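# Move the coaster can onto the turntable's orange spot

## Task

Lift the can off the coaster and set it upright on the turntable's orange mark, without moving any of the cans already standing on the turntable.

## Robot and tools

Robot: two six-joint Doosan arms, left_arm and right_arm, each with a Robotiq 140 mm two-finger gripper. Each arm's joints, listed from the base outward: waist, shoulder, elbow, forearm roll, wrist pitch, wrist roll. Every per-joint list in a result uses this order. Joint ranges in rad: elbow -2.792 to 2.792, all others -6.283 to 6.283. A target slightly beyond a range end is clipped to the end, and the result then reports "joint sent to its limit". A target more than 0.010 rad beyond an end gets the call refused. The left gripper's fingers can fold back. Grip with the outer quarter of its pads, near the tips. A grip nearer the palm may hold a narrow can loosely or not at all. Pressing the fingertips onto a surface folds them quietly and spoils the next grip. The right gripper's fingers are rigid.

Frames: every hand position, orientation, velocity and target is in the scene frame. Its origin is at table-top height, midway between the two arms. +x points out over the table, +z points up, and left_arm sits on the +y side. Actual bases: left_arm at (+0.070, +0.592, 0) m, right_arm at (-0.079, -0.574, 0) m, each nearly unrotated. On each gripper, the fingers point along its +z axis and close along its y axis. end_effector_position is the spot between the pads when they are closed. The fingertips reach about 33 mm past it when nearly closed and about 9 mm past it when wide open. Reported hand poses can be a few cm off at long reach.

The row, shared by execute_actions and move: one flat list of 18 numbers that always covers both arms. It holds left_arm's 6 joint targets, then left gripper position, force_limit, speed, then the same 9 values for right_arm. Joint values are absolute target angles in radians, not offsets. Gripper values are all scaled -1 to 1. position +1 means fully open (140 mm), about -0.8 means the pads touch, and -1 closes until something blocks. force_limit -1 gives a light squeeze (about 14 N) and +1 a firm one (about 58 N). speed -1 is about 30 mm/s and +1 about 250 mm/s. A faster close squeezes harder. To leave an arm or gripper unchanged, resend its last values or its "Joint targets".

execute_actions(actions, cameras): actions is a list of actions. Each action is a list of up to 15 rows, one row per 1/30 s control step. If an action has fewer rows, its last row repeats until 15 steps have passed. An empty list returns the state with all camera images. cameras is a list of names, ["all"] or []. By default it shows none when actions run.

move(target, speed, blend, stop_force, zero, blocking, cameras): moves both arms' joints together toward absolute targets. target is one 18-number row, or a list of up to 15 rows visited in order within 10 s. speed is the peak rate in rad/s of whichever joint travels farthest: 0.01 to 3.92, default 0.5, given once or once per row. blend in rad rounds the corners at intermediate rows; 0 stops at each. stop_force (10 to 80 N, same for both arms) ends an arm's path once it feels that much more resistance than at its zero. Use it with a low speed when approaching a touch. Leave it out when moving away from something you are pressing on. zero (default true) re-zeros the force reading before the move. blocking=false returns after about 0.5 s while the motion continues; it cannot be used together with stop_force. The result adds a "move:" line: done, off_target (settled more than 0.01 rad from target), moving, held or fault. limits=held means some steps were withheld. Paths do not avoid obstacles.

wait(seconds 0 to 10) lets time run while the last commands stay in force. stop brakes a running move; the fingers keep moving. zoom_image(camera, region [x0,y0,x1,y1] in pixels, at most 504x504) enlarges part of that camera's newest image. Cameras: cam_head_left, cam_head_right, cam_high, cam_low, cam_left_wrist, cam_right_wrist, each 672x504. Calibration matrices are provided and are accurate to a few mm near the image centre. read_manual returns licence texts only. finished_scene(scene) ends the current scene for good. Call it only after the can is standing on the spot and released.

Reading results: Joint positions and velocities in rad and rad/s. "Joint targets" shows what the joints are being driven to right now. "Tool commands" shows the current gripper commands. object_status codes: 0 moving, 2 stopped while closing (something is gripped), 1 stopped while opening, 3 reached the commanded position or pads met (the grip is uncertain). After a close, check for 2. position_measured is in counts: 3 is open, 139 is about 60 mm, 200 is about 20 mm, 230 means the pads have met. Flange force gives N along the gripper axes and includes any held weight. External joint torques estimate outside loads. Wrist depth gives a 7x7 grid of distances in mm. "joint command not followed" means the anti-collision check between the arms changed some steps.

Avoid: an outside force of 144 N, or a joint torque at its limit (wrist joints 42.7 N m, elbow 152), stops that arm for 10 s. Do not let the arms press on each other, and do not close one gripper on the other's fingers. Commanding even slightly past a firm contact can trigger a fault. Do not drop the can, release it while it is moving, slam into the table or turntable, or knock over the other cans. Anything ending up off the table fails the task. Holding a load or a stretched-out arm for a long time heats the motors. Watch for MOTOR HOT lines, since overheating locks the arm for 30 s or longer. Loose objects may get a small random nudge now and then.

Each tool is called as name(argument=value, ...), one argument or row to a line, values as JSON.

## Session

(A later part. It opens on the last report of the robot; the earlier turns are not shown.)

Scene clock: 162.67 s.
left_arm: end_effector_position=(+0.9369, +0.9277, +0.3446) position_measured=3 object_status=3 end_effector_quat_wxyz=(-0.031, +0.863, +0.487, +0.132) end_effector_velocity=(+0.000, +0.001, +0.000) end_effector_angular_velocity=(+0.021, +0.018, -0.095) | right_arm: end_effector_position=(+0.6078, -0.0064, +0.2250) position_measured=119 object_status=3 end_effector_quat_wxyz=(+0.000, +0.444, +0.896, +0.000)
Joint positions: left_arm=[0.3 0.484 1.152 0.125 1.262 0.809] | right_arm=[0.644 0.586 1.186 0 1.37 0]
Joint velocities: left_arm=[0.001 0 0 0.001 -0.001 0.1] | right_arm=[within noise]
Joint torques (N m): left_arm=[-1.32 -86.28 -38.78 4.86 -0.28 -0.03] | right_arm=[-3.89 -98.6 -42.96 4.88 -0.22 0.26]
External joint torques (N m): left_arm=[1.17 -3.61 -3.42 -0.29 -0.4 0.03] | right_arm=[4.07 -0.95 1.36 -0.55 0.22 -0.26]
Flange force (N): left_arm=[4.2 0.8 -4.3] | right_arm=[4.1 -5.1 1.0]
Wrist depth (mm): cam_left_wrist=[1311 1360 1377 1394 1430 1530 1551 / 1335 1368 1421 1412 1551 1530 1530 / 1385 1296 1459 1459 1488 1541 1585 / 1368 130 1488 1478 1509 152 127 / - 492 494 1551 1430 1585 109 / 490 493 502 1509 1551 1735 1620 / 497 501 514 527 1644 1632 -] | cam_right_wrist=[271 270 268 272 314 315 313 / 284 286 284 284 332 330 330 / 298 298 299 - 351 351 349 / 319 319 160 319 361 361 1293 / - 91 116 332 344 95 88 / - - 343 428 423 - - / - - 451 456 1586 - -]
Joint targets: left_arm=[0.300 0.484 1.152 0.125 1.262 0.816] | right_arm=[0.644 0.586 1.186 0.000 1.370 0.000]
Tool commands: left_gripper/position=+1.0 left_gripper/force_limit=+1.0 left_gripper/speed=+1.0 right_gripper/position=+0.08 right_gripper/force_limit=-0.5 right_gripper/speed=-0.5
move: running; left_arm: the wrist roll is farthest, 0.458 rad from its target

wait(
  seconds=10,
)

wait(
  seconds=0.2,
)

move(
  target=[0.3,0.484,1.152,0.125,1.262,1.267,1,1,1,0.644,0.6343,1.2972,0,1.2101,0,0.08,-0.5,-0.5],
  speed=0.4,
)

wait(
  seconds=0.9,
  cameras=["cam_right_wrist"],
)

execute_actions(
  actions=[
    [[0.3,0.484,1.152,0.125,1.262,1.267,1,1,1,0.644,0.6343,1.2972,0,1.2101,0,-1,-0.5,-0.5]],
    [[0.3,0.484,1.152,0.125,1.262,1.267,1,1,1,0.644,0.5857,1.1862,0,1.3697,0,-1,-0.5,-0.5]],
    [[0.3,0.484,1.152,0.125,1.262,1.267,1,1,1,0.644,0.5248,1.2835,0,1.3333,0,-1,-0.5,-0.5]],
  ],
  cameras=["cam_right_wrist","cam_high"],
)

wait(
  seconds=3.03,
  cameras=["cam_right_wrist"],
)

move(
  target=[0.3,0.484,1.152,0.125,1.262,1.267,1,1,1,0.644,0.5782,1.3915,0,1.1719,0,-1,-0.5,-0.5],
  speed=0.4,
)

move(
  target=[
    [0.3,0.484,1.152,0.125,1.262,1.267,1,1,1,0.644,0.5782,1.3915,0,1.1719,0,0.3,-0.5,0.5],
    [0.3,0.484,1.152,0.125,1.262,1.267,1,1,1,0.644,0.4714,1.1755,0,1.4947,0,0.3,-0.5,0.5],
  ],
  speed=0.6,
  cameras=["cam_right_wrist","cam_high"],
)

wait(
  seconds=1.4,
  cameras=["cam_right_wrist"],
)

wait(
  seconds=1.4,
  cameras=["cam_right_wrist"],
)

wait(
  seconds=1.4,
  cameras=["cam_right_wrist","cam_high"],
)

Scene clock: 167.47 s.
left_arm: end_effector_position=(+0.9369, +0.9277, +0.3446) position_measured=3 object_status=3 end_effector_quat_wxyz=(-0.061, +0.951, +0.279, +0.122) | right_arm: end_effector_position=(+0.6078, -0.0064, +0.2250) position_measured=119 object_status=3 end_effector_quat_wxyz=(+0.000, +0.444, +0.896, +0.000)
Joint positions: left_arm=[0.3 0.484 1.152 0.125 1.262 1.267] | right_arm=[0.644 0.586 1.186 0 1.37 0]
Joint torques (N m): left_arm=[-1.26 -86.03 -38.88 4.76 -0.3 -0.19] | right_arm=[-3.82 -98.87 -42.95 4.88 -0.25 0.28]
External joint torques (N m): left_arm=[0.35 -3.27 -3.12 -0.26 -0.39 0.19] | right_arm=[3.74 -0.52 1.39 -0.57 0.24 -0.28]
Flange force (N): left_arm=[3.6 -0.4 -4.0] | right_arm=[3.7 -4.5 1.2]
Wrist depth (mm): cam_left_wrist=[1459 1478 1394 1394 1385 1385 1403 / 1551 1394 1449 1403 1403 1412 1403 / 1499 1499 1509 1459 1459 1377 1412 / 1551 131 1509 1499 1478 152 127 / - 1574 1488 509 1509 1551 109 / 1596 1608 517 511 515 1509 1551 / 1608 1620 530 521 516 512 -] | cam_right_wrist=[272 271 195 270 314 315 314 / 285 284 284 283 328 331 330 / 297 297 299 300 354 350 352 / 320 319 160 317 364 362 1285 / - 91 134 335 372 95 88 / - - 353 429 426 - - / - - 455 457 1609 - -]
Joint targets: left_arm=[0.300 0.484 1.152 0.125 1.262 1.267] | right_arm=[0.644 0.586 1.186 0.000 1.370 0.000]
Tool commands: left_gripper/position=+1.0 left_gripper/force_limit=+1.0 left_gripper/speed=+1.0 right_gripper/position=+0.08 right_gripper/force_limit=-0.5 right_gripper/speed=-0.5
earlier move: done
wait: 3.50 of 10 s (the move ended)

Scene clock: 167.67 s.
left_arm: end_effector_position=(+0.9369, +0.9277, +0.3446) position_measured=3 object_status=3 end_effector_quat_wxyz=(-0.061, +0.951, +0.279, +0.122) | right_arm: end_effector_position=(+0.6078, -0.0064, +0.2250) position_measured=119 object_status=3 end_effector_quat_wxyz=(+0.000, +0.444, +0.896, +0.000)
Joint positions: left_arm=[0.3 0.484 1.152 0.125 1.262 1.267] | right_arm=[0.644 0.586 1.186 0 1.37 0]
Joint torques (N m): left_arm=[-0.96 -86.16 -39.11 4.78 -0.26 -0.14] | right_arm=[-3.98 -98.73 -42.97 4.88 -0.25 0.24]
External joint torques (N m): left_arm=[1.16 -3.64 -2.97 -0.24 -0.43 0.14] | right_arm=[4.16 -0.8 1.38 -0.55 0.24 -0.24]
Flange force (N): left_arm=[2.7 -1.5 -3.9] | right_arm=[4.2 -4.9 1.1]
Wrist depth (mm): cam_left_wrist=[1478 1403 1421 1377 1394 1403 1368 / 1478 1469 1440 1469 1449 1430 1440 / 1499 1488 1459 1430 1430 1403 1403 / 1488 131 1509 1488 1488 1469 127 / - 1541 1541 532 1530 1421 109 / 1608 1530 1519 511 512 1574 1488 / 1585 1551 526 523 516 510 -] | cam_right_wrist=[269 195 226 270 314 314 314 / 284 286 282 283 332 332 333 / 297 297 301 299 352 350 351 / 319 321 160 318 363 364 1256 / - 91 134 331 371 95 88 / - - 354 428 420 - - / - - 457 458 1620 - -]
Joint targets: left_arm=[0.300 0.484 1.152 0.125 1.262 1.267] | right_arm=[0.644 0.586 1.186 0.000 1.370 0.000]
Tool commands: left_gripper/position=+1.0 left_gripper/force_limit=+1.0 left_gripper/speed=+1.0 right_gripper/position=+0.08 right_gripper/force_limit=-0.5 right_gripper/speed=-0.5
wait: 0.20 s; at rest by 0.17 s

Scene clock: 168.43 s.
left_arm: end_effector_position=(+0.9369, +0.9277, +0.3446) position_measured=3 object_status=3 end_effector_quat_wxyz=(-0.061, +0.951, +0.279, +0.122) | right_arm: end_effector_position=(+0.6078, -0.0064, +0.1221) position_measured=119 object_status=3 end_effector_quat_wxyz=(+0.000, +0.444, +0.896, +0.000)
Joint positions: left_arm=[0.3 0.484 1.152 0.125 1.262 1.267] | right_arm=[0.644 0.634 1.297 0 1.21 0]
Joint torques (N m): left_arm=[-1.26 -85.72 -39.08 4.76 -0.3 -0.19] | right_arm=[-4.01 -101.2 -41.46 4.69 -0.25 0.31]
External joint torques (N m): left_arm=[1.32 -3.86 -2.94 -0.23 -0.39 0.19] | right_arm=[3.87 -0.62 1.69 -0.57 0.24 -0.31]
Flange force (N): left_arm=[2.4 -1.9 -4.0] | right_arm=[3.8 -5.2 0.8]
Wrist depth (mm): cam_left_wrist=[1459 1421 1412 1412 1430 1360 1394 / 1488 1519 1488 1449 1403 1430 1377 / 1519 1499 1478 1440 1421 1440 1394 / 1488 131 1551 1478 1608 152 127 / - 1541 1562 510 1488 1530 109 / 1585 1585 1562 514 511 1541 1499 / 1585 1620 528 525 517 516 -] | cam_right_wrist=[179 178 179 179 222 225 224 / 189 189 188 188 232 237 237 / 197 200 199 199 203 251 249 / 207 213 160 211 194 260 264 / - 91 134 224 221 95 83 / - - 237 237 241 - - / - - 250 251 326 - -]
Joint targets: left_arm=[0.300 0.484 1.152 0.125 1.262 1.267] | right_arm=[0.644 0.634 1.297 0.000 1.210 0.000]
move: done

Scene clock: 169.33 s.
left_arm: end_effector_position=(+0.9369, +0.9277, +0.3446) position_measured=3 object_status=3 end_effector_quat_wxyz=(-0.061, +0.951, +0.279, +0.122) | right_arm: end_effector_position=(+0.6078, -0.0064, +0.1221) position_measured=119 object_status=3 end_effector_quat_wxyz=(+0.000, +0.444, +0.896, +0.000)
Joint positions: left_arm=[0.3 0.484 1.152 0.125 1.262 1.267] | right_arm=[0.644 0.634 1.297 0 1.21 0]
Joint torques (N m): left_arm=[-1.02 -85.51 -38.9 4.7 -0.21 -0.11] | right_arm=[-3.7 -100.94 -41.07 4.68 -0.25 0.25]
External joint torques (N m): left_arm=[0.26 -4.42 -3.39 -0.16 -0.49 0.11] | right_arm=[3.46 -0.81 1.35 -0.57 0.23 -0.25]
Flange force (N): left_arm=[2.3 -0.6 -4.7] | right_arm=[3.4 -4.6 0.4]
Wrist depth (mm): cam_left_wrist=[1430 1412 1478 1430 1421 1394 1351 / 1488 1509 1403 1394 1440 1412 1385 / 1499 1469 1478 1469 1440 1440 1412 / 1530 131 1499 1735 1459 1459 127 / - 1585 1541 528 1509 1488 109 / 1608 1608 1596 511 508 1488 - / 1585 1562 525 522 516 510 -] | cam_right_wrist=[181 179 179 178 223 225 224 / 189 189 189 188 233 236 237 / 198 200 200 199 203 250 250 / 207 211 161 208 193 259 265 / - 92 116 162 204 95 83 / - - 239 - 238 - - / - - 256 257 327 - -]
Joint targets: left_arm=[0.300 0.484 1.152 0.125 1.262 1.267] | right_arm=[0.644 0.634 1.297 0.000 1.210 0.000]
Tool commands: left_gripper/position=+1.0 left_gripper/force_limit=+1.0 left_gripper/speed=+1.0 right_gripper/position=+0.08 right_gripper/force_limit=-0.5 right_gripper/speed=-0.5
wait: 0.90 s; at rest by 0.17 s
camera_calibration:
cam_right_wrist: T_world_to_cam=[[0.796648, 0.604206, -0.0169366, -0.46704], [0.575033, -0.748955, 0.329248, -0.390983], [0.186249, -0.272034, -0.944092, 0.143754], [0, 0, 0, 1]] pos_world=[0.570121, 0.0284653, 0.256537]
Images, in order (width x height): cam_right_wrist 672x504.

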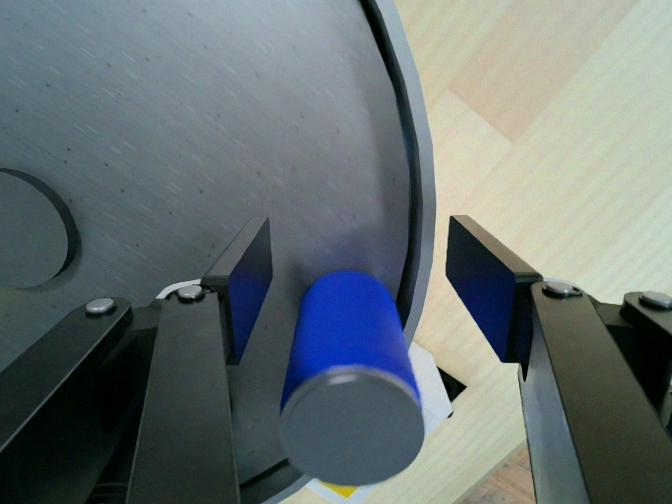

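Scene clock: 171.03 s.
left_arm: end_effector_position=(+0.9369, +0.9277, +0.3446) position_measured=3 object_status=3 end_effector_quat_wxyz=(-0.061, +0.951, +0.279, +0.122) | right_arm: end_effector_position=(+0.5788, -0.0286, +0.2250) position_measured=152 object_status=2 end_effector_quat_wxyz=(+0.000, +0.444, +0.896, +0.000)
Joint positions: left_arm=[0.3 0.484 1.152 0.125 1.262 1.267] | right_arm=[0.644 0.525 1.283 0 1.333 0]
Joint torques (N m): left_arm=[-1.09 -85.84 -39.15 4.75 -0.27 -0.19] | right_arm=[-3.99 -94.57 -43.66 4.79 -0.28 0.26]
External joint torques (N m): left_arm=[1.11 -3.56 -2.91 -0.21 -0.43 0.19] | right_arm=[3.91 0.81 2.39 -0.51 0.27 -0.26]
External joint torques at the end of the 1st action: left_arm=[1.3 -4.25 -3.41 -0.22 -0.4 0.16] | right_arm=[4.85 -3.42 -0.32 -0.35 0.19 -0.26]
External joint torques at the end of the 2nd action: left_arm=[1.17 -3.35 -3.26 -0.3 -0.44 0.17] | right_arm=[4.12 0.71 2.07 -0.54 0.21 -0.27]
Flange force (N): left_arm=[2.7 -1.5 -3.8] | right_arm=[4.1 -4.6 2.8]
Flange force at the end of the 1st action (N): left_arm=[3.1 -1.7 -4.6] | right_arm=[5.0 -4.3 -2.6]
Flange force at the end of the 2nd action (N): left_arm=[4.1 -1.3 -4.0] | right_arm=[4.2 -4.3 2.5]
Wrist depth (mm): cam_left_wrist=[1449 1421 1403 1403 1377 1385 1377 / 1530 1421 1430 1421 1403 1412 1421 / 1449 1449 1449 1421 1449 1421 1412 / 1530 131 1488 1499 1509 1449 127 / - 1530 1478 531 1488 1499 109 / 1574 1596 1541 518 512 1551 1499 / 1608 1721 527 518 518 512 -] | cam_right_wrist=[270 270 268 269 309 314 313 / 283 283 284 267 287 330 331 / 301 295 301 184 305 352 348 / 318 320 153 133 131 367 371 / - - 98 - - 83 90 / - 74 70 433 - - - / - - - 452 - - -]
Joint targets: left_arm=[0.300 0.484 1.152 0.125 1.262 1.267] | right_arm=[0.644 0.525 1.284 0.000 1.333 0.000]
Step readings (joint positions of left_arm | right_arm; steps 1 to 15: 1st action; 16 to 30: 2nd action; 31 to 45: 3rd action):
0: [0.300 0.484 1.152 0.125 1.262 1.267] | [0.644 0.634 1.297 0.000 1.210 0.000]
1: [0.300 0.484 1.152 0.125 1.262 1.267] | [0.644 0.634 1.297 0.000 1.210 0.000]
2: [0.300 0.484 1.152 0.125 1.262 1.267] | [0.644 0.634 1.297 0.000 1.210 0.000]
4: [0.300 0.484 1.152 0.125 1.262 1.267] | [0.644 0.634 1.297 0.000 1.210 0.000]
8: [0.300 0.484 1.152 0.125 1.262 1.267] | [0.644 0.634 1.297 0.000 1.210 0.000]
15: [0.300 0.484 1.152 0.125 1.262 1.267] | [0.644 0.634 1.297 0.000 1.210 0.000]
16: [0.300 0.484 1.152 0.125 1.262 1.267] | [0.644 0.634 1.297 0.000 1.210 0.000]
17: [0.300 0.484 1.152 0.125 1.262 1.267] | [0.644 0.633 1.295 0.000 1.214 0.000]
19: [0.300 0.484 1.152 0.125 1.262 1.267] | [0.644 0.621 1.266 0.000 1.257 0.000]
23: [0.300 0.484 1.152 0.125 1.262 1.267] | [0.644 0.585 1.186 0.000 1.368 0.000]
30: [0.300 0.484 1.152 0.125 1.262 1.267] | [0.644 0.586 1.186 0.000 1.370 0.000]
31: [0.300 0.484 1.152 0.125 1.262 1.267] | [0.644 0.586 1.186 0.000 1.370 0.000]
32: [0.300 0.484 1.152 0.125 1.262 1.267] | [0.644 0.584 1.190 0.000 1.369 0.000]
34: [0.300 0.484 1.152 0.125 1.262 1.267] | [0.644 0.563 1.224 0.000 1.356 0.000]
38: [0.300 0.484 1.152 0.125 1.262 1.267] | [0.644 0.525 1.283 0.000 1.333 0.000]
45: [0.300 0.484 1.152 0.125 1.262 1.267] | [0.644 0.525 1.283 0.000 1.333 0.000]
camera_calibration:
cam_right_wrist: T_world_to_cam=[[0.79668, 0.604167, -0.0168349, -0.428895], [0.574958, -0.748988, 0.329303, -0.424718], [0.186345, -0.272028, -0.944074, 0.240232], [0, 0, 0, 1]] pos_world=[0.541121, 0.00636527, 0.359437]
Images, in order (width x height): cam_high 672x504, cam_right_wrist 672x504.

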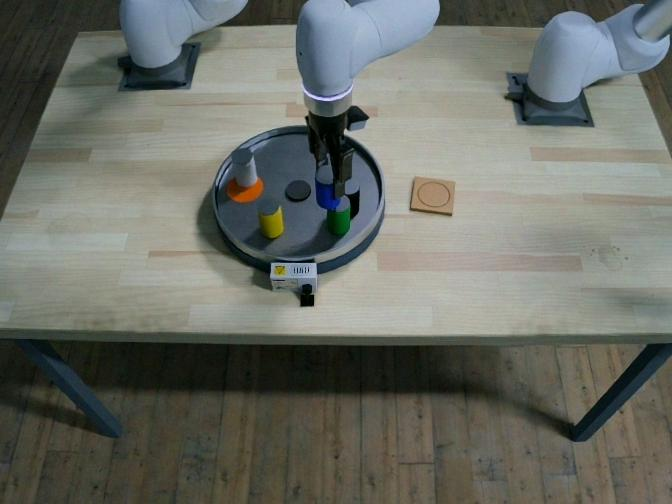

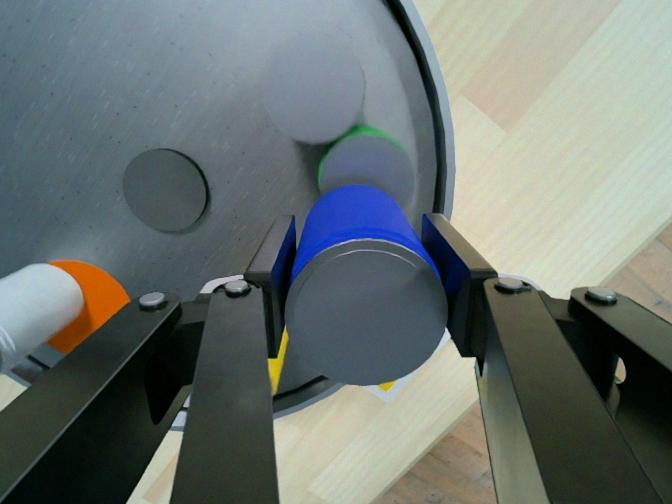

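Scene clock: 174.07 s.
left_arm: end_effector_position=(+0.9369, +0.9277, +0.3446) position_measured=3 object_status=3 end_effector_quat_wxyz=(-0.061, +0.951, +0.279, +0.122) | right_arm: end_effector_position=(+0.5788, -0.0286, +0.2250) position_measured=152 object_status=2 end_effector_quat_wxyz=(+0.000, +0.444, +0.896, +0.000)
Joint positions: left_arm=[0.3 0.484 1.152 0.125 1.262 1.267] | right_arm=[0.644 0.525 1.284 0 1.333 0]
Joint torques (N m): left_arm=[-1.34 -85.98 -38.88 4.79 -0.31 -0.15] | right_arm=[-3.85 -94.61 -43.53 4.79 -0.27 0.26]
External joint torques (N m): left_arm=[1.39 -3.39 -3.11 -0.25 -0.37 0.15] | right_arm=[3.65 0.93 2.29 -0.52 0.26 -0.26]
Flange force (N): left_arm=[3.7 -1.6 -3.9] | right_arm=[3.8 -4.1 2.7]
Wrist depth (mm): cam_left_wrist=[1421 1459 1459 1469 1394 1368 1304 / 1488 1430 1488 1449 1469 1403 1377 / 1499 1541 1469 1440 1430 1440 1449 / 1478 131 1519 1469 1469 1469 127 / - 123 1541 531 1530 1469 109 / 1585 1551 1519 516 512 1499 1459 / 1596 1585 527 523 522 517 -] | cam_right_wrist=[272 270 268 271 305 317 312 / 284 285 285 203 290 331 331 / 303 298 300 211 303 350 349 / 321 320 153 132 132 366 372 / 336 - 97 - 124 82 90 / - 74 70 426 427 - - / - - - 456 - - -]
Joint targets: left_arm=[0.300 0.484 1.152 0.125 1.262 1.267] | right_arm=[0.644 0.525 1.284 0.000 1.333 0.000]
Tool commands: left_gripper/position=+1.0 left_gripper/force_limit=+1.0 left_gripper/speed=+1.0 right_gripper/position=-1.0 right_gripper/force_limit=-0.5 right_gripper/speed=-0.5
wait: 3.03 s; at rest by 0.17 s
camera_calibration:
cam_right_wrist: T_world_to_cam=[[0.796648, 0.604206, -0.0169366, -0.428841], [0.575033, -0.748955, 0.329248, -0.424739], [0.186249, -0.272034, -0.944092, 0.24029], [0, 0, 0, 1]] pos_world=[0.541121, 0.00636534, 0.359437]
Images, in order (width x height): cam_right_wrist 672x504.

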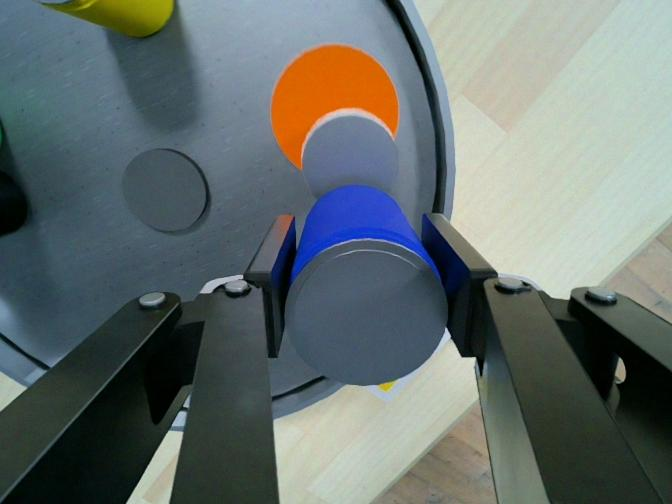

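Scene clock: 174.83 s.
left_arm: end_effector_position=(+0.9369, +0.9277, +0.3446) position_measured=3 object_status=3 end_effector_quat_wxyz=(-0.061, +0.951, +0.279, +0.122) | right_arm: end_effector_position=(+0.5788, -0.0285, +0.1221) position_measured=152 object_status=2 end_effector_quat_wxyz=(+0.000, +0.444, +0.896, +0.000)
Joint positions: left_arm=[0.3 0.484 1.152 0.125 1.262 1.267] | right_arm=[0.644 0.578 1.391 0 1.172 0]
Joint torques (N m): left_arm=[-1.56 -85.77 -38.87 4.8 -0.37 -0.12] | right_arm=[-4.03 -96.41 -41 4.61 -0.22 0.27]
External joint torques (N m): left_arm=[1.55 -3.7 -3.15 -0.26 -0.32 0.12] | right_arm=[3.94 -0.09 1.75 -0.54 0.21 -0.27]
Flange force (N): left_arm=[3.4 -1.9 -4.2] | right_arm=[4.1 -4.3 1.2]
Wrist depth (mm): cam_left_wrist=[- 1394 1469 1394 1327 1421 1385 / 1488 1440 1459 1421 1440 1385 1421 / 1478 1509 1499 1430 1421 1440 1394 / 1519 131 1519 1499 1469 152 127 / - 1530 1541 527 1488 1509 109 / 1574 1562 1541 515 511 1509 1488 / 1608 1620 526 525 517 516 -] | cam_right_wrist=[179 182 152 178 178 224 224 / 189 189 189 189 187 235 238 / 195 198 200 196 198 244 249 / 203 210 207 130 131 263 264 / - - 97 125 117 83 90 / - 74 70 244 237 - - / - - - 254 253 - -]
Joint targets: left_arm=[0.300 0.484 1.152 0.125 1.262 1.267] | right_arm=[0.644 0.578 1.391 0.000 1.172 0.000]
move: done

Scene clock: 176.30 s.
left_arm: end_effector_position=(+0.9369, +0.9277, +0.3446) position_measured=3 object_status=3 end_effector_quat_wxyz=(-0.061, +0.951, +0.279, +0.122) | right_arm: end_effector_position=(+0.5668, -0.0377, +0.3298) position_measured=91 object_status=3 end_effector_quat_wxyz=(+0.000, +0.444, +0.896, +0.000)
Joint positions: left_arm=[0.3 0.484 1.152 0.125 1.262 1.267] | right_arm=[0.644 0.471 1.176 0 1.495 0]
Joint torques (N m): left_arm=[-1.08 -85.73 -39.05 4.73 -0.26 -0.15] | right_arm=[-3.93 -88.87 -43.88 4.94 -0.25 0.28]
External joint torques (N m): left_arm=[1.52 -4.65 -3.27 -0.16 -0.43 0.15] | right_arm=[3.82 -0.73 1.71 -0.57 0.24 -0.28]
Flange force (N): left_arm=[2.1 -2.2 -4.6] | right_arm=[4.0 -5.5 2.2]
Wrist depth (mm): cam_left_wrist=[1459 1403 1430 1421 1394 1403 1394 / 1478 1478 1440 1459 1421 1403 1377 / 1478 1459 1509 1478 1440 1430 1449 / 1488 131 1530 1459 1519 1421 127 / - 1562 1551 532 1530 1449 109 / 1541 1585 1596 515 511 1488 - / 1632 1620 526 522 510 509 -] | cam_right_wrist=[284 355 360 360 406 403 405 / 378 385 380 377 388 427 429 / 401 401 396 406 412 456 454 / 396 391 382 428 420 147 1406 / - 91 358 447 512 115 88 / - - 549 540 1542 - - / - - 582 585 1803 - -]
Joint targets: left_arm=[0.300 0.484 1.152 0.125 1.262 1.267] | right_arm=[0.644 0.471 1.175 0.000 1.495 0.000]
move: done
camera_calibration:
cam_right_wrist: T_world_to_cam=[[0.796663, 0.604185, -0.0170109, -0.411921], [0.57505, -0.748979, 0.329162, -0.459204], [0.186134, -0.272014, -0.94412, 0.339037], [0, 0, 0, 1]] pos_world=[0.529121, -0.00283472, 0.464237]
Images, in order (width x height): cam_high 672x504, cam_right_wrist 672x504.

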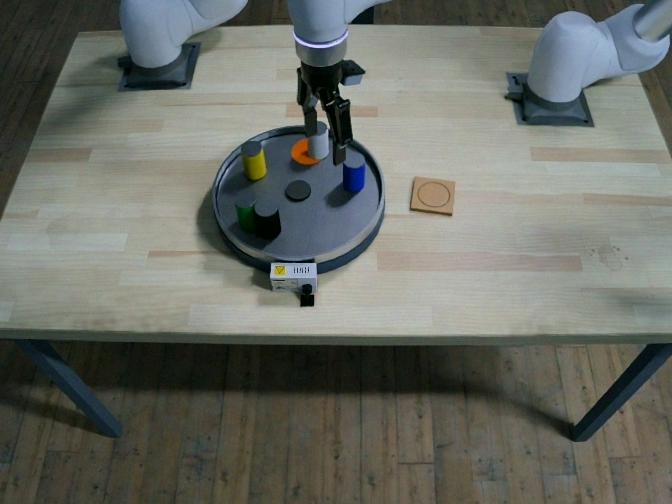

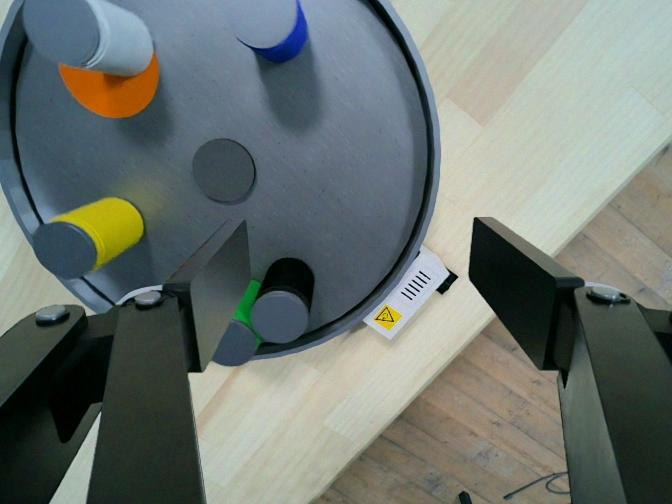

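Scene clock: 177.70 s.
left_arm: end_effector_position=(+0.9369, +0.9277, +0.3446) position_measured=3 object_status=3 end_effector_quat_wxyz=(-0.061, +0.951, +0.279, +0.122) | right_arm: end_effector_position=(+0.5668, -0.0377, +0.3299) position_measured=91 object_status=3 end_effector_quat_wxyz=(+0.000, +0.444, +0.896, +0.000)
Joint positions: left_arm=[0.3 0.484 1.152 0.125 1.262 1.267] | right_arm=[0.644 0.471 1.175 0 1.495 0]
Joint torques (N m): left_arm=[-1.37 -85.97 -38.97 4.78 -0.17 -0.17] | right_arm=[-4 -89.04 -43.75 4.98 -0.26 0.27]
External joint torques (N m): left_arm=[1.6 -3.71 -3.13 -0.23 -0.52 0.17] | right_arm=[4.02 -0.83 1.44 -0.59 0.25 -0.27]
Flange force (N): left_arm=[3.1 -2.0 -3.9] | right_arm=[4.3 -5.0 1.8]
Wrist depth (mm): cam_left_wrist=[1478 1449 1440 1412 1440 1403 1412 / 1459 1488 1385 1449 1430 1412 1403 / 1488 1459 1377 1488 1430 1430 1430 / 105 131 1519 1519 1488 1449 127 / - 1530 1562 531 1499 1509 109 / 1596 1608 1519 514 509 1478 1519 / 1585 1608 526 525 516 517 -] | cam_right_wrist=[345 361 360 361 404 407 404 / 383 382 380 374 388 428 426 / 400 401 397 410 412 449 458 / 352 422 418 429 410 135 1406 / - 91 378 451 515 115 88 / - - 548 539 1586 - - / - - 584 595 1656 - -]
Joint targets: left_arm=[0.300 0.484 1.152 0.125 1.262 1.267] | right_arm=[0.644 0.471 1.175 0.000 1.495 0.000]
Tool commands: left_gripper/position=+1.0 left_gripper/force_limit=+1.0 left_gripper/speed=+1.0 right_gripper/position=+0.3 right_gripper/force_limit=-0.5 right_gripper/speed=+0.5
wait: 1.40 s; at rest by 0.17 s
camera_calibration:
cam_right_wrist: T_world_to_cam=[[0.796648, 0.604206, -0.0169366, -0.412088], [0.575033, -0.748955, 0.329248, -0.459216], [0.186249, -0.272034, -0.944092, 0.338972], [0, 0, 0, 1]] pos_world=[0.529221, -0.00273466, 0.464237]
Images, in order (width x height): cam_right_wrist 672x504.

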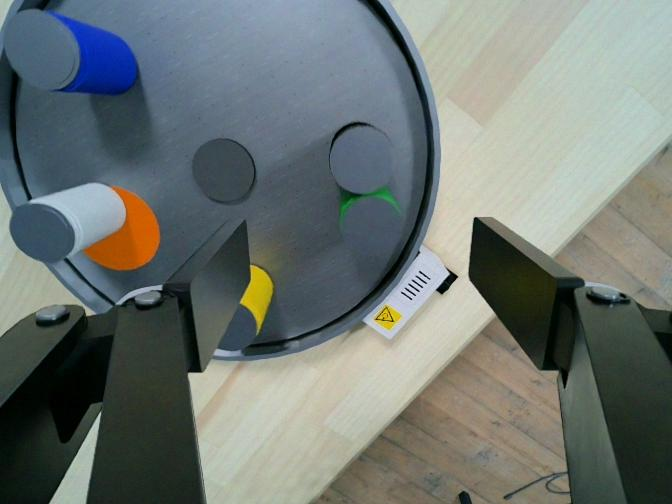

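Scene clock: 179.10 s.
left_arm: end_effector_position=(+0.9369, +0.9277, +0.3446) position_measured=3 object_status=3 end_effector_quat_wxyz=(-0.061, +0.951, +0.279, +0.122) | right_arm: end_effector_position=(+0.5668, -0.0377, +0.3299) position_measured=91 object_status=3 end_effector_quat_wxyz=(+0.000, +0.444, +0.896, +0.000)
Joint positions: left_arm=[0.3 0.484 1.152 0.125 1.262 1.267] | right_arm=[0.644 0.471 1.175 0 1.495 0]
Joint torques (N m): left_arm=[-1.22 -86.1 -39 4.76 -0.32 -0.18] | right_arm=[-3.82 -89.26 -43.81 4.96 -0.26 0.26]
External joint torques (N m): left_arm=[1.62 -3.69 -3.14 -0.2 -0.37 0.18] | right_arm=[3.8 -0.61 1.48 -0.56 0.25 -0.26]
Flange force (N): left_arm=[3.4 -2.0 -4.1] | right_arm=[4.0 -4.7 1.8]
Wrist depth (mm): cam_left_wrist=[1449 1469 1430 1394 1430 1368 1360 / 1519 1478 1519 1421 1412 1421 1412 / 1541 1449 1551 1449 1459 1459 1412 / 1509 131 1509 1499 1478 - 127 / - 1509 1530 532 1449 1469 109 / - 1530 1574 512 514 1469 1519 / - 1620 530 522 521 512 -] | cam_right_wrist=[360 362 366 362 404 401 407 / 382 379 382 379 388 426 424 / 403 402 398 392 411 452 447 / 413 413 154 424 419 147 1406 / - 91 382 450 509 115 88 / - - 545 549 1597 - - / - - 593 596 1720 - -]
Joint targets: left_arm=[0.300 0.484 1.152 0.125 1.262 1.267] | right_arm=[0.644 0.471 1.175 0.000 1.495 0.000]
Tool commands: left_gripper/position=+1.0 left_gripper/force_limit=+1.0 left_gripper/speed=+1.0 right_gripper/position=+0.3 right_gripper/force_limit=-0.5 right_gripper/speed=+0.5
wait: 1.40 s; at rest by 0.17 s
camera_calibration:
cam_right_wrist: T_world_to_cam=[[0.796648, 0.604206, -0.0169366, -0.412088], [0.575033, -0.748955, 0.329248, -0.459216], [0.186249, -0.272034, -0.944092, 0.338972], [0, 0, 0, 1]] pos_world=[0.529221, -0.00273466, 0.464237]
Images, in order (width x height): cam_right_wrist 672x504.

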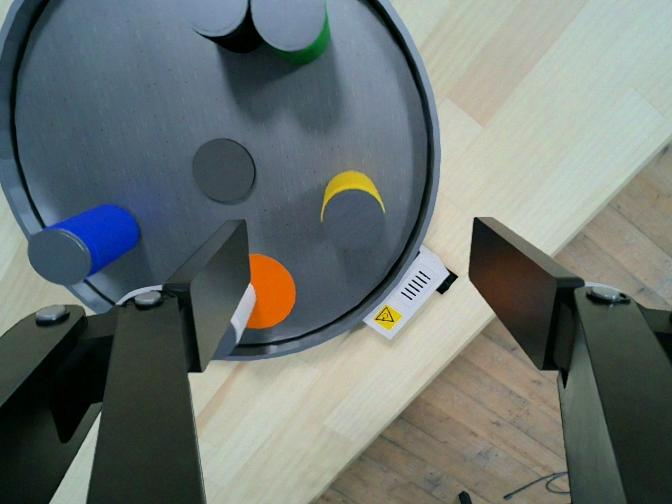

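Scene clock: 180.50 s.
left_arm: end_effector_position=(+0.9369, +0.9277, +0.3446) position_measured=3 object_status=3 end_effector_quat_wxyz=(-0.061, +0.951, +0.279, +0.122) | right_arm: end_effector_position=(+0.5668, -0.0377, +0.3299) position_measured=91 object_status=3 end_effector_quat_wxyz=(+0.000, +0.444, +0.896, +0.000)
Joint positions: left_arm=[0.3 0.484 1.152 0.125 1.262 1.267] | right_arm=[0.644 0.471 1.175 0 1.495 0]
Joint torques (N m): left_arm=[-1.35 -86.22 -38.92 4.81 -0.28 -0.14] | right_arm=[-3.69 -89.14 -43.6 4.95 -0.25 0.27]
External joint torques (N m): left_arm=[1.64 -2.98 -2.94 -0.29 -0.4 0.14] | right_arm=[3.71 -0.73 1.28 -0.55 0.24 -0.27]
Flange force (N): left_arm=[3.9 -1.8 -3.5] | right_arm=[3.9 -4.4 1.5]
Wrist depth (mm): cam_left_wrist=[1459 1449 1440 1412 1412 1377 1421 / 1499 1478 1421 1412 1430 1394 1360 / 1459 1430 1478 1469 1449 1449 1469 / 1562 130 1519 1488 1488 1449 121 / - 1509 1519 532 1488 1488 109 / 1585 1585 1519 511 510 1478 1499 / 1585 1585 530 521 517 516 -] | cam_right_wrist=[296 356 357 358 405 407 404 / 333 376 380 378 384 426 427 / 401 404 397 397 411 455 457 / 428 419 414 424 417 147 1380 / - 91 367 445 509 115 88 / - - 547 549 1586 - - / - - 587 596 1761 - -]
Joint targets: left_arm=[0.300 0.484 1.152 0.125 1.262 1.267] | right_arm=[0.644 0.471 1.175 0.000 1.495 0.000]
Tool commands: left_gripper/position=+1.0 left_gripper/force_limit=+1.0 left_gripper/speed=+1.0 right_gripper/position=+0.3 right_gripper/force_limit=-0.5 right_gripper/speed=+0.5
wait: 1.40 s; at rest by 0.17 s
camera_calibration:
cam_right_wrist: T_world_to_cam=[[0.796648, 0.604206, -0.0169366, -0.412088], [0.575033, -0.748955, 0.329248, -0.459216], [0.186249, -0.272034, -0.944092, 0.338972], [0, 0, 0, 1]] pos_world=[0.529221, -0.00273466, 0.464237]
Images, in order (width x height): cam_high 672x504, cam_right_wrist 672x504.

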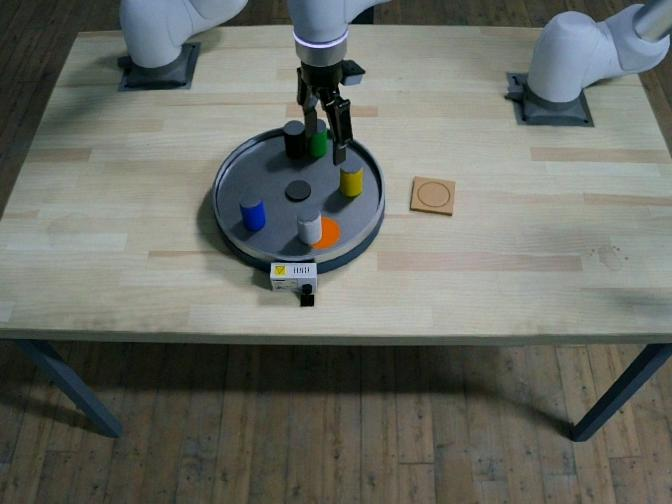

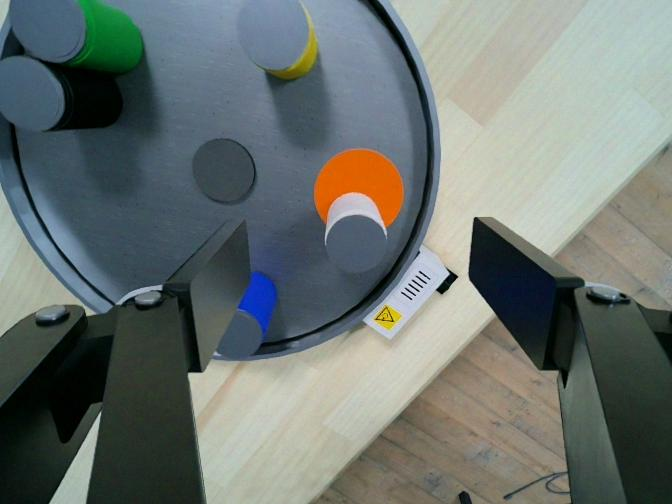

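move(
  target=[0.3,0.484,1.152,0.125,1.262,0.767,1,1,1,0.644,0.5248,1.2835,0,1.3333,0,0.08,-0.5,-0.5],
  speed=0.1,
  blocking=false,
)

Scene clock: 183.07 s.
left_arm: end_effector_position=(+0.9369, +0.9277, +0.3446) position_measured=3 object_status=3 end_effector_quat_wxyz=(-0.058, +0.945, +0.299, +0.123) end_effector_velocity=(+0.000, +0.001, +0.001) end_effector_angular_velocity=(-0.019, -0.020, +0.098) | right_arm: end_effector_position=(+0.5683, -0.0365, +0.3210) position_measured=119 object_status=3 end_effector_quat_wxyz=(+0.000, +0.444, +0.896, +0.000) end_effector_velocity=(+0.003, +0.002, -0.022) end_effector_angular_velocity=(+0.000, +0.001, +0.000)
Joint positions: left_arm=[0.3 0.484 1.152 0.125 1.262 1.225] | right_arm=[0.644 0.476 1.185 0 1.481 0]
Joint velocities: left_arm=[0.001 -0.001 0 0.001 0 -0.101] | right_arm=[0 0.011 0.022 0 -0.032 0]
Joint torques (N m): left_arm=[-1.06 -85.91 -38.98 4.81 -0.3 0.04] | right_arm=[-4 -91.01 -42.7 4.94 -0.3 0.28]
External joint torques (N m): left_arm=[1.92 -3.72 -2.98 -0.27 -0.39 -0.05] | right_arm=[4.1 1.01 0.55 -0.57 0.29 -0.28]
Flange force (N): left_arm=[2.9 -2.1 -3.9] | right_arm=[4.6 0.6 0.5]
Wrist depth (mm): cam_left_wrist=[1440 1421 1440 1394 1430 1430 1368 / 1430 1469 1449 1449 1385 1377 1412 / 1459 1509 1499 1488 1469 1335 1449 / 1509 131 1488 1499 1499 1449 127 / - 1530 1519 509 1488 1541 109 / 1585 1562 522 511 509 1509 1509 / 1596 1596 523 521 520 517 -] | cam_right_wrist=[358 335 353 349 395 399 397 / 372 373 371 373 376 420 420 / 349 390 388 392 401 445 446 / 418 422 160 419 401 456 1372 / - 91 134 442 442 95 88 / - - 526 539 536 - - / - - 576 573 1720 - -]
Joint targets: left_arm=[0.300 0.484 1.152 0.125 1.262 1.218] | right_arm=[0.644 0.477 1.186 0.000 1.479 0.000]
Tool commands: left_gripper/position=+1.0 left_gripper/force_limit=+1.0 left_gripper/speed=+1.0 right_gripper/position=+0.08 right_gripper/force_limit=-0.5 right_gripper/speed=-0.5
move: running; left_arm: the wrist roll is farthest, 0.458 rad from its target; right_arm: the wrist pitch is farthest, 0.148 rad from its target


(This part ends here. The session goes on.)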